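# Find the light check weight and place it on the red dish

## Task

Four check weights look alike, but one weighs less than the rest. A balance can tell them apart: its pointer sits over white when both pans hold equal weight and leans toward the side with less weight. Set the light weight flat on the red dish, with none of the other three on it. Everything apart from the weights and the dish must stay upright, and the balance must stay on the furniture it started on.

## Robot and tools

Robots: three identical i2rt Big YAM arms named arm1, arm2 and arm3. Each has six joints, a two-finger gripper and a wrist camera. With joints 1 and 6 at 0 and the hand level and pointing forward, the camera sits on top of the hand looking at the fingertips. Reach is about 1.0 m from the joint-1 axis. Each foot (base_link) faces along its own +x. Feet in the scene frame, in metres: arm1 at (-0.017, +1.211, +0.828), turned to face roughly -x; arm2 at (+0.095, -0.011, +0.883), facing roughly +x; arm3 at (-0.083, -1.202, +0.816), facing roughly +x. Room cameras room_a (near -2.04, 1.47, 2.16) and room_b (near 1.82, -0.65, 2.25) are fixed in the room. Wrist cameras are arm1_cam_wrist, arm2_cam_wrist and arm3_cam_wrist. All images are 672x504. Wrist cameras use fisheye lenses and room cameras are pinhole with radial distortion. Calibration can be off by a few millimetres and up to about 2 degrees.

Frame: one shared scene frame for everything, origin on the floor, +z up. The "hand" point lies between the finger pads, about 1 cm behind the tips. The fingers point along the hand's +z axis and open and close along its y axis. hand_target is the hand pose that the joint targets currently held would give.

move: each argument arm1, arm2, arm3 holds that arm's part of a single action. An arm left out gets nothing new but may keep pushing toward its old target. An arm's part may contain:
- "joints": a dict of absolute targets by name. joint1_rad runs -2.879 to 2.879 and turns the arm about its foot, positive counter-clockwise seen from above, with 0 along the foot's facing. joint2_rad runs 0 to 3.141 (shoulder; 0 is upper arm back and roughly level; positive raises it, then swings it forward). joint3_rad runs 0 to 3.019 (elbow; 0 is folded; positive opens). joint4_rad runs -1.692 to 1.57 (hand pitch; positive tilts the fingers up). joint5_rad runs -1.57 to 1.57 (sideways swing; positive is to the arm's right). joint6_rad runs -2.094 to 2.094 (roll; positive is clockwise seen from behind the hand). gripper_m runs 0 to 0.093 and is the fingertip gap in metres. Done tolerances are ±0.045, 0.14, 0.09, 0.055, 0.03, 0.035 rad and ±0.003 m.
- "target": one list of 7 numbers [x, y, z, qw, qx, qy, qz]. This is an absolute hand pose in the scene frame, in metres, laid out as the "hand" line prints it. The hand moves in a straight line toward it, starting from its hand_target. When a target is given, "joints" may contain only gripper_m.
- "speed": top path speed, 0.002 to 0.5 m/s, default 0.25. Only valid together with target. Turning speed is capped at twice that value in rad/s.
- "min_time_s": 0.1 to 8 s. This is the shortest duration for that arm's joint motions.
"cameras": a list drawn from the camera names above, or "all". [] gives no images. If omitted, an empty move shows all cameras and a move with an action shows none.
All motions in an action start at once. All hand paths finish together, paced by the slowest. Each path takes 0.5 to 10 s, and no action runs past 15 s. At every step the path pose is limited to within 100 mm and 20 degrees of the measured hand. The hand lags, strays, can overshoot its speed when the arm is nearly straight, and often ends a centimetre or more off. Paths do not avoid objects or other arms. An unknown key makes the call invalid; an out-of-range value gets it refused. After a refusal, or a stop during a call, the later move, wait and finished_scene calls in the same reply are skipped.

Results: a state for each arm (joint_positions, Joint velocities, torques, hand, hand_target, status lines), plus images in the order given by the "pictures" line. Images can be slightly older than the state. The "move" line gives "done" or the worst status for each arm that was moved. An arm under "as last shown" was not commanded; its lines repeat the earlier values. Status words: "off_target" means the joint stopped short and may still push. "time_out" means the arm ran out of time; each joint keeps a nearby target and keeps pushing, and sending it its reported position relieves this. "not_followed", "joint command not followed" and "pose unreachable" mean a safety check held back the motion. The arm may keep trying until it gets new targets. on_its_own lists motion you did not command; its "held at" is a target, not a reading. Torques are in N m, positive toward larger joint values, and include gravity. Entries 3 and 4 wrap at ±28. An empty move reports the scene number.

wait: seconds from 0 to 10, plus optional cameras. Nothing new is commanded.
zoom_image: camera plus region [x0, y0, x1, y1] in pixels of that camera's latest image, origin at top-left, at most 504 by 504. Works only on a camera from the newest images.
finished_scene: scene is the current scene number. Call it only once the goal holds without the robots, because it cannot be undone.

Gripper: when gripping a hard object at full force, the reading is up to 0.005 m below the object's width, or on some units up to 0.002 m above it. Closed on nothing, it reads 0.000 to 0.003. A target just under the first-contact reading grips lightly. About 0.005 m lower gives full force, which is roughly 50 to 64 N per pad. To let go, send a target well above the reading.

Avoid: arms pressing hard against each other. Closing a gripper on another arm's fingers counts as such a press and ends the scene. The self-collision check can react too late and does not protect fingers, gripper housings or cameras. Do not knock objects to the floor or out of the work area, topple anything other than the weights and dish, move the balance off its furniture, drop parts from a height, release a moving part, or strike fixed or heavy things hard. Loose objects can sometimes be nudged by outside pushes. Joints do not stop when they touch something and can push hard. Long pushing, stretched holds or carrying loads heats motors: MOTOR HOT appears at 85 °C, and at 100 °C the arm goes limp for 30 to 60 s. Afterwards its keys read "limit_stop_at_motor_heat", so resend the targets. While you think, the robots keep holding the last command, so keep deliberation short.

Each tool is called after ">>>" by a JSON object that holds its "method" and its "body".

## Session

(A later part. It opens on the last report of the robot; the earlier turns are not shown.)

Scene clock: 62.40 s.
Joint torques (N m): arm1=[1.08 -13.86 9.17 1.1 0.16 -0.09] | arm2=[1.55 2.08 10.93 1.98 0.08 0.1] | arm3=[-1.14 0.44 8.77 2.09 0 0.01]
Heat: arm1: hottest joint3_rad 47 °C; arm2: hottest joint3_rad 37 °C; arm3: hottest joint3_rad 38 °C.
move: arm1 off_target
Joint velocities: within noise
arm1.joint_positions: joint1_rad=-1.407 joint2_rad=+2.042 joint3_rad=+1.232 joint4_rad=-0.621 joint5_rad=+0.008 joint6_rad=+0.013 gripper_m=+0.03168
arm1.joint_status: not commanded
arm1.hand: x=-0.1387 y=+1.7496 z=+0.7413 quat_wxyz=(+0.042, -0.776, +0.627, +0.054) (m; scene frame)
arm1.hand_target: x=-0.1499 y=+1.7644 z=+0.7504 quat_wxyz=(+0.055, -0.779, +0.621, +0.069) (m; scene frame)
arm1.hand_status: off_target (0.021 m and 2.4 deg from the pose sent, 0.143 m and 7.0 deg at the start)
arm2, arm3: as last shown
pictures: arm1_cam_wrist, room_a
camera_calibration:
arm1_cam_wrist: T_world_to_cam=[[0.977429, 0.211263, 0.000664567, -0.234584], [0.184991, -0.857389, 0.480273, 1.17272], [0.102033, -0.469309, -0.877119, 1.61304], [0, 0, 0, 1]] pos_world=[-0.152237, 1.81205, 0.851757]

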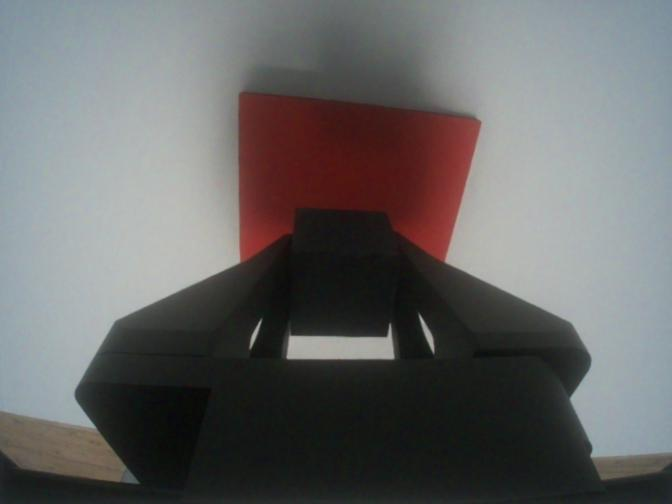

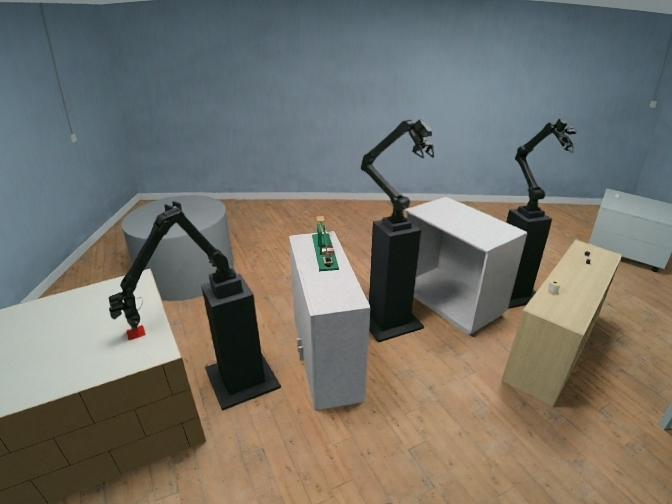

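>>> {"method": "move", "body": {"arm1": {"target":[-0.150,1.760,0.713,0.055,-0.780,0.622,0.069],"speed":0.1}, "cameras": ["arm1_cam_wrist"]}}

>>> {"method": "move", "body": {"arm1": {"target":[-0.150,1.760,0.701,0.055,-0.780,0.622,0.069],"speed":0.05}, "cameras": ["arm1_cam_wrist"]}}

Scene clock: 63.70 s.
Joint torques (N m): arm1=[1.08 -13.33 7.16 1.31 0.1 -0.1] | arm2=[1.44 2.26 10.97 1.94 0.07 0.11] | arm3=[-1.14 0.38 8.8 2.07 -0.01 0.01]
Heat: arm1: hottest joint3_rad 47 °C; arm2: hottest joint3_rad 37 °C; arm3: hottest joint3_rad 38 °C.
move: arm1 done
Joint velocities: within noise
arm1.joint_positions: joint1_rad=-1.405 joint2_rad=+2.096 joint3_rad=+1.232 joint4_rad=-0.542 joint5_rad=+0.009 joint6_rad=+0.013 gripper_m=+0.03168
arm1.joint_status: not commanded
arm1.hand: x=-0.1412 y=+1.7558 z=+0.7151 quat_wxyz=(+0.050, -0.776, +0.626, +0.063) (m; scene frame)
arm1.hand_target: x=-0.1500 y=+1.7598 z=+0.7132 quat_wxyz=(+0.055, -0.779, +0.621, +0.069) (m; scene frame)
arm1.hand_status: done (0.010 m and 1.1 deg from the pose sent, 0.032 m and 2.4 deg at the start)
arm2, arm3: as last shown
pictures: arm1_cam_wrist
camera_calibration:
arm1_cam_wrist: T_world_to_cam=[[0.977114, 0.212709, 0.0018865, -0.236958], [0.188136, -0.8683, 0.458977, 1.22597], [0.0992669, -0.448118, -0.888446, 1.56368], [0, 0, 0, 1]] pos_world=[-0.154334, 1.81562, 0.826997]

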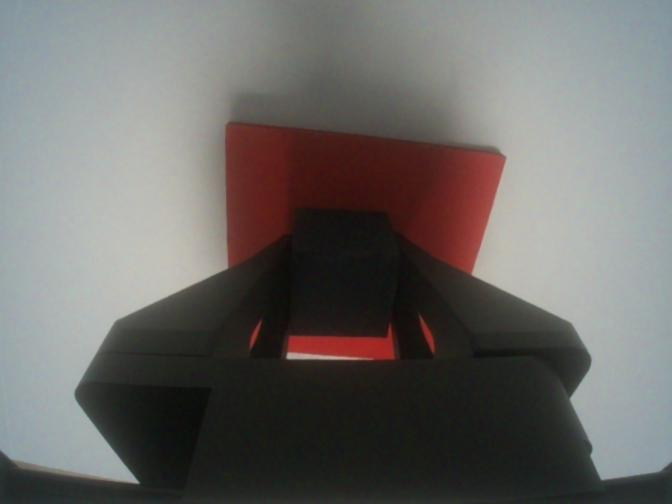

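Scene clock: 64.67 s.
Joint torques (N m): arm1=[0.73 -11.22 7.45 2.07 0.11 -0.06] | arm2=[1.61 2.14 10.97 1.92 0.07 0.11] | arm3=[-1.14 0.5 8.79 2.07 -0.01 0.01]
Heat: arm1: hottest joint3_rad 47 °C; arm2: hottest joint3_rad 37 °C; arm3: hottest joint3_rad 38 °C.
move: arm1 off_target
Joint velocities: within noise
arm1.joint_positions: joint1_rad=-1.405 joint2_rad=+2.096 joint3_rad=+1.229 joint4_rad=-0.534 joint5_rad=+0.009 joint6_rad=+0.013 gripper_m=+0.03168
arm1.joint_status: not commanded
arm1.hand: x=-0.1413 y=+1.7563 z=+0.7146 quat_wxyz=(+0.052, -0.775, +0.626, +0.065) (m; scene frame)
arm1.hand_target: x=-0.1499 y=+1.7595 z=+0.7015 quat_wxyz=(+0.055, -0.779, +0.621, +0.069) (m; scene frame)
arm1.hand_status: off_target (0.017 m and 0.9 deg from the pose sent, 0.017 m and 1.1 deg at the start)
arm2.joint_positions: joint1_rad=+0.482 joint2_rad=+0.585 joint3_rad=+1.357 joint4_rad=-1.462 joint5_rad=+0.226 joint6_rad=+0.023 gripper_m=+0.09396
arm2.joint_status: not commanded
arm2.hand: x=-0.1095 y=-0.0683 z=+1.3892 quat_wxyz=(-0.010, +0.891, +0.138, -0.433) (m; scene frame)
arm2.hand_target: x=-0.1075 y=-0.0675 z=+1.4001 quat_wxyz=(-0.007, +0.885, +0.136, -0.444) (m; scene frame)
arm2.hand_status: not commanded
arm3.joint_positions: joint1_rad=-0.065 joint2_rad=+0.649 joint3_rad=+1.390 joint4_rad=-1.161 joint5_rad=-0.034 joint6_rad=-0.702 gripper_m=+0.09396
arm3.joint_status: not commanded
arm3.hand: x=-0.3410 y=-1.1470 z=+1.3892 quat_wxyz=(-0.236, +0.811, +0.203, -0.495) (m; scene frame)
arm3.hand_target: x=-0.3379 y=-1.1478 z=+1.4005 quat_wxyz=(-0.241, +0.805, +0.201, -0.504) (m; scene frame)
arm3.hand_status: not commanded
pictures: arm1_cam_wrist
camera_calibration:
arm1_cam_wrist: T_world_to_cam=[[0.977125, 0.212658, 0.00179996, -0.236769], [0.188647, -0.870646, 0.454299, 1.23412], [0.0981775, -0.443568, -0.890847, 1.5571], [0, 0, 0, 1]] pos_world=[-0.154333, 1.81551, 0.826906]

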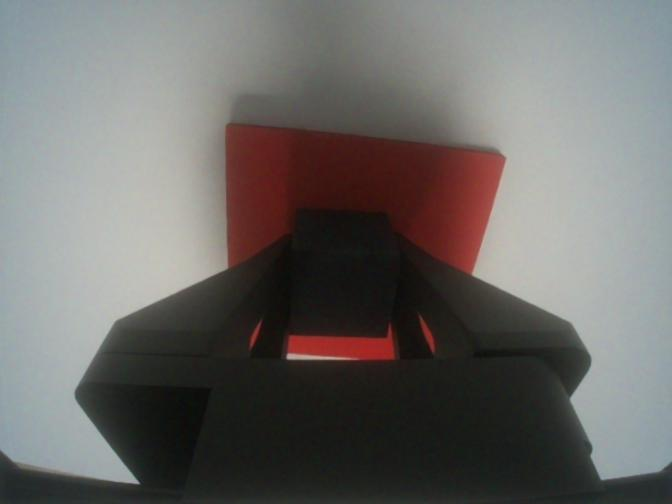

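>>> {"method": "move", "body": {"arm1": {"joints":{"gripper_m":0.055}}}}

>>> {"method": "move", "body": {"arm1": {"target":[-0.150,1.745,0.86,0.055,-0.780,0.622,0.069],"speed":0.15}, "cameras": ["arm1_cam_wrist","room_a","room_b"]}}

>>> {"method": "zoom_image", "body": {"camera": "room_b", "region": [420, 180, 520, 280]}}

>>> {"method": "zoom_image", "body": {"camera": "room_a", "region": [80, 270, 200, 370]}}

Scene clock: 65.53 s.
Joint torques (N m): arm1=[0.97 -11.87 7.35 1.02 -0.04 -0.1] | arm2=[1.44 2.26 10.97 1.91 0.08 0.11] | arm3=[-1.14 0.5 8.79 2.07 -0.01 0.01]
Heat: arm1: hottest joint3_rad 47 °C; arm2: hottest joint3_rad 38 °C; arm3: hottest joint3_rad 38 °C.
move: arm1 done
Joint velocities: within noise
arm1.joint_positions: joint1_rad=-1.405 joint2_rad=+2.102 joint3_rad=+1.229 joint4_rad=-0.510 joint5_rad=+0.013 joint6_rad=+0.013 gripper_m=+0.05483
arm1.joint_status: all done
arm1.hand: x=-0.1416 y=+1.7606 z=+0.7123 quat_wxyz=(+0.059, -0.775, +0.626, +0.071) (m; scene frame)
arm1.hand_target: x=-0.1498 y=+1.7593 z=+0.7013 quat_wxyz=(+0.055, -0.779, +0.621, +0.069) (m; scene frame)
arm1.hand_status: not commanded
arm2, arm3: as last shown
pictures: none

Scene clock: 67.37 s.
Joint torques (N m): arm1=[1.08 -14.39 11.56 0.27 0.01 -0.02] | arm2=[1.61 2.14 10.91 1.96 0.08 0.12] | arm3=[-1.14 0.38 8.81 2.06 -0.01 0.01]
Heat: arm1: hottest joint3_rad 47 °C; arm2: hottest joint3_rad 38 °C; arm3: hottest joint3_rad 38 °C.
move: arm1 off_target
Joint velocities: within noise
arm1.joint_positions: joint1_rad=-1.396 joint2_rad=+1.843 joint3_rad=+1.216 joint4_rad=-0.822 joint5_rad=+0.013 joint6_rad=+0.013 gripper_m=+0.05493
arm1.joint_status: not commanded
arm1.hand: x=-0.1372 y=+1.7259 z=+0.8332 quat_wxyz=(+0.038, -0.779, +0.624, +0.045) (m; scene frame)
arm1.hand_target: x=-0.1498 y=+1.7438 z=+0.8602 quat_wxyz=(+0.055, -0.779, +0.621, +0.069) (m; scene frame)
arm1.hand_status: off_target (0.035 m and 3.4 deg from the pose sent, 0.149 m and 0.9 deg at the start)
arm2, arm3: as last shown
pictures: arm1_cam_wrist, room_a, room_b
camera_calibration:
arm1_cam_wrist: T_world_to_cam=[[0.975284, 0.220868, 0.00615517, -0.252571], [0.188752, -0.847302, 0.496439, 1.07763], [0.114863, -0.483008, -0.86805, 1.70019], [0, 0, 0, 1]] pos_world=[-0.152365, 1.79007, 0.942424]

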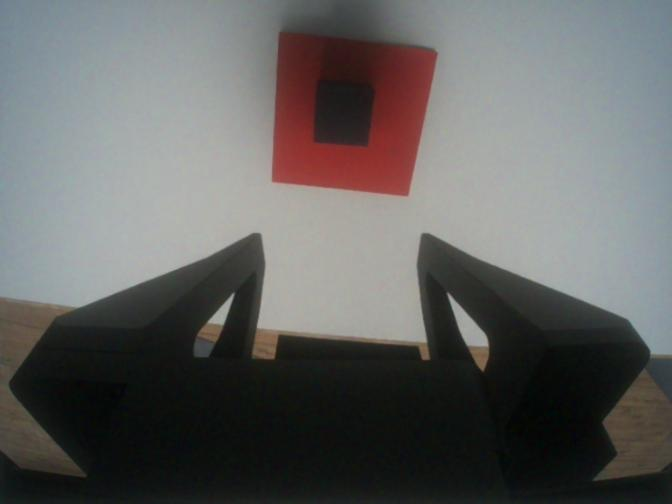

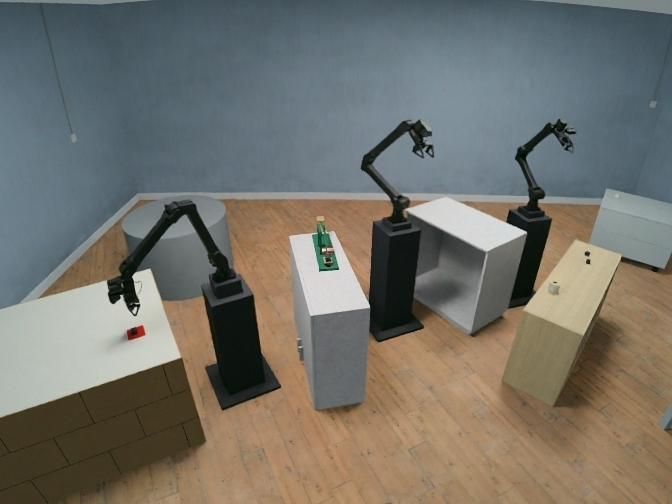

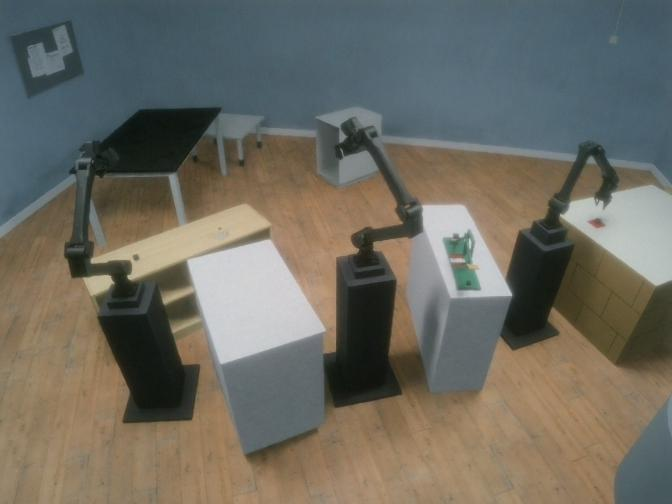

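Scaled by 5.040 from the camera's 672x504 image, which has a finer 960x720 frame.

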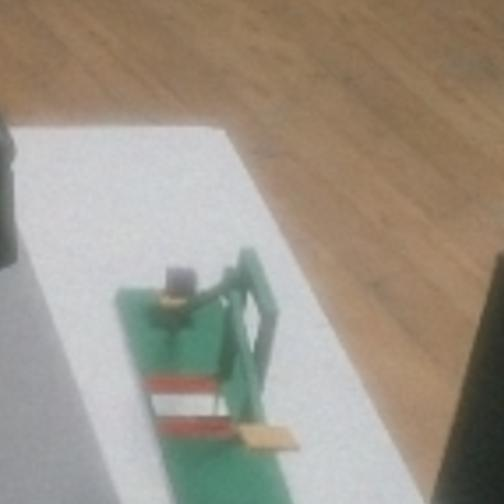

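Scaled by 4.200 from the camera's 672x504 image, which has a finer 960x720 frame.

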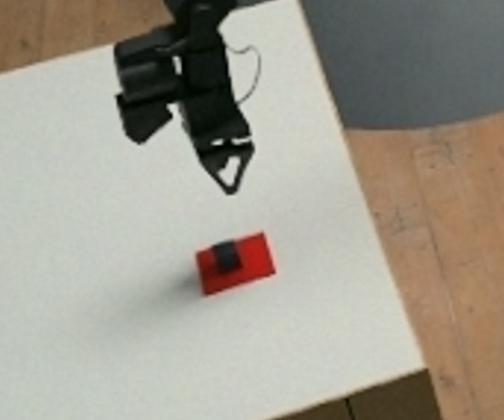

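>>> {"method": "finished_scene", "body": {"scene": 1}}

The scene is finished: the task was done.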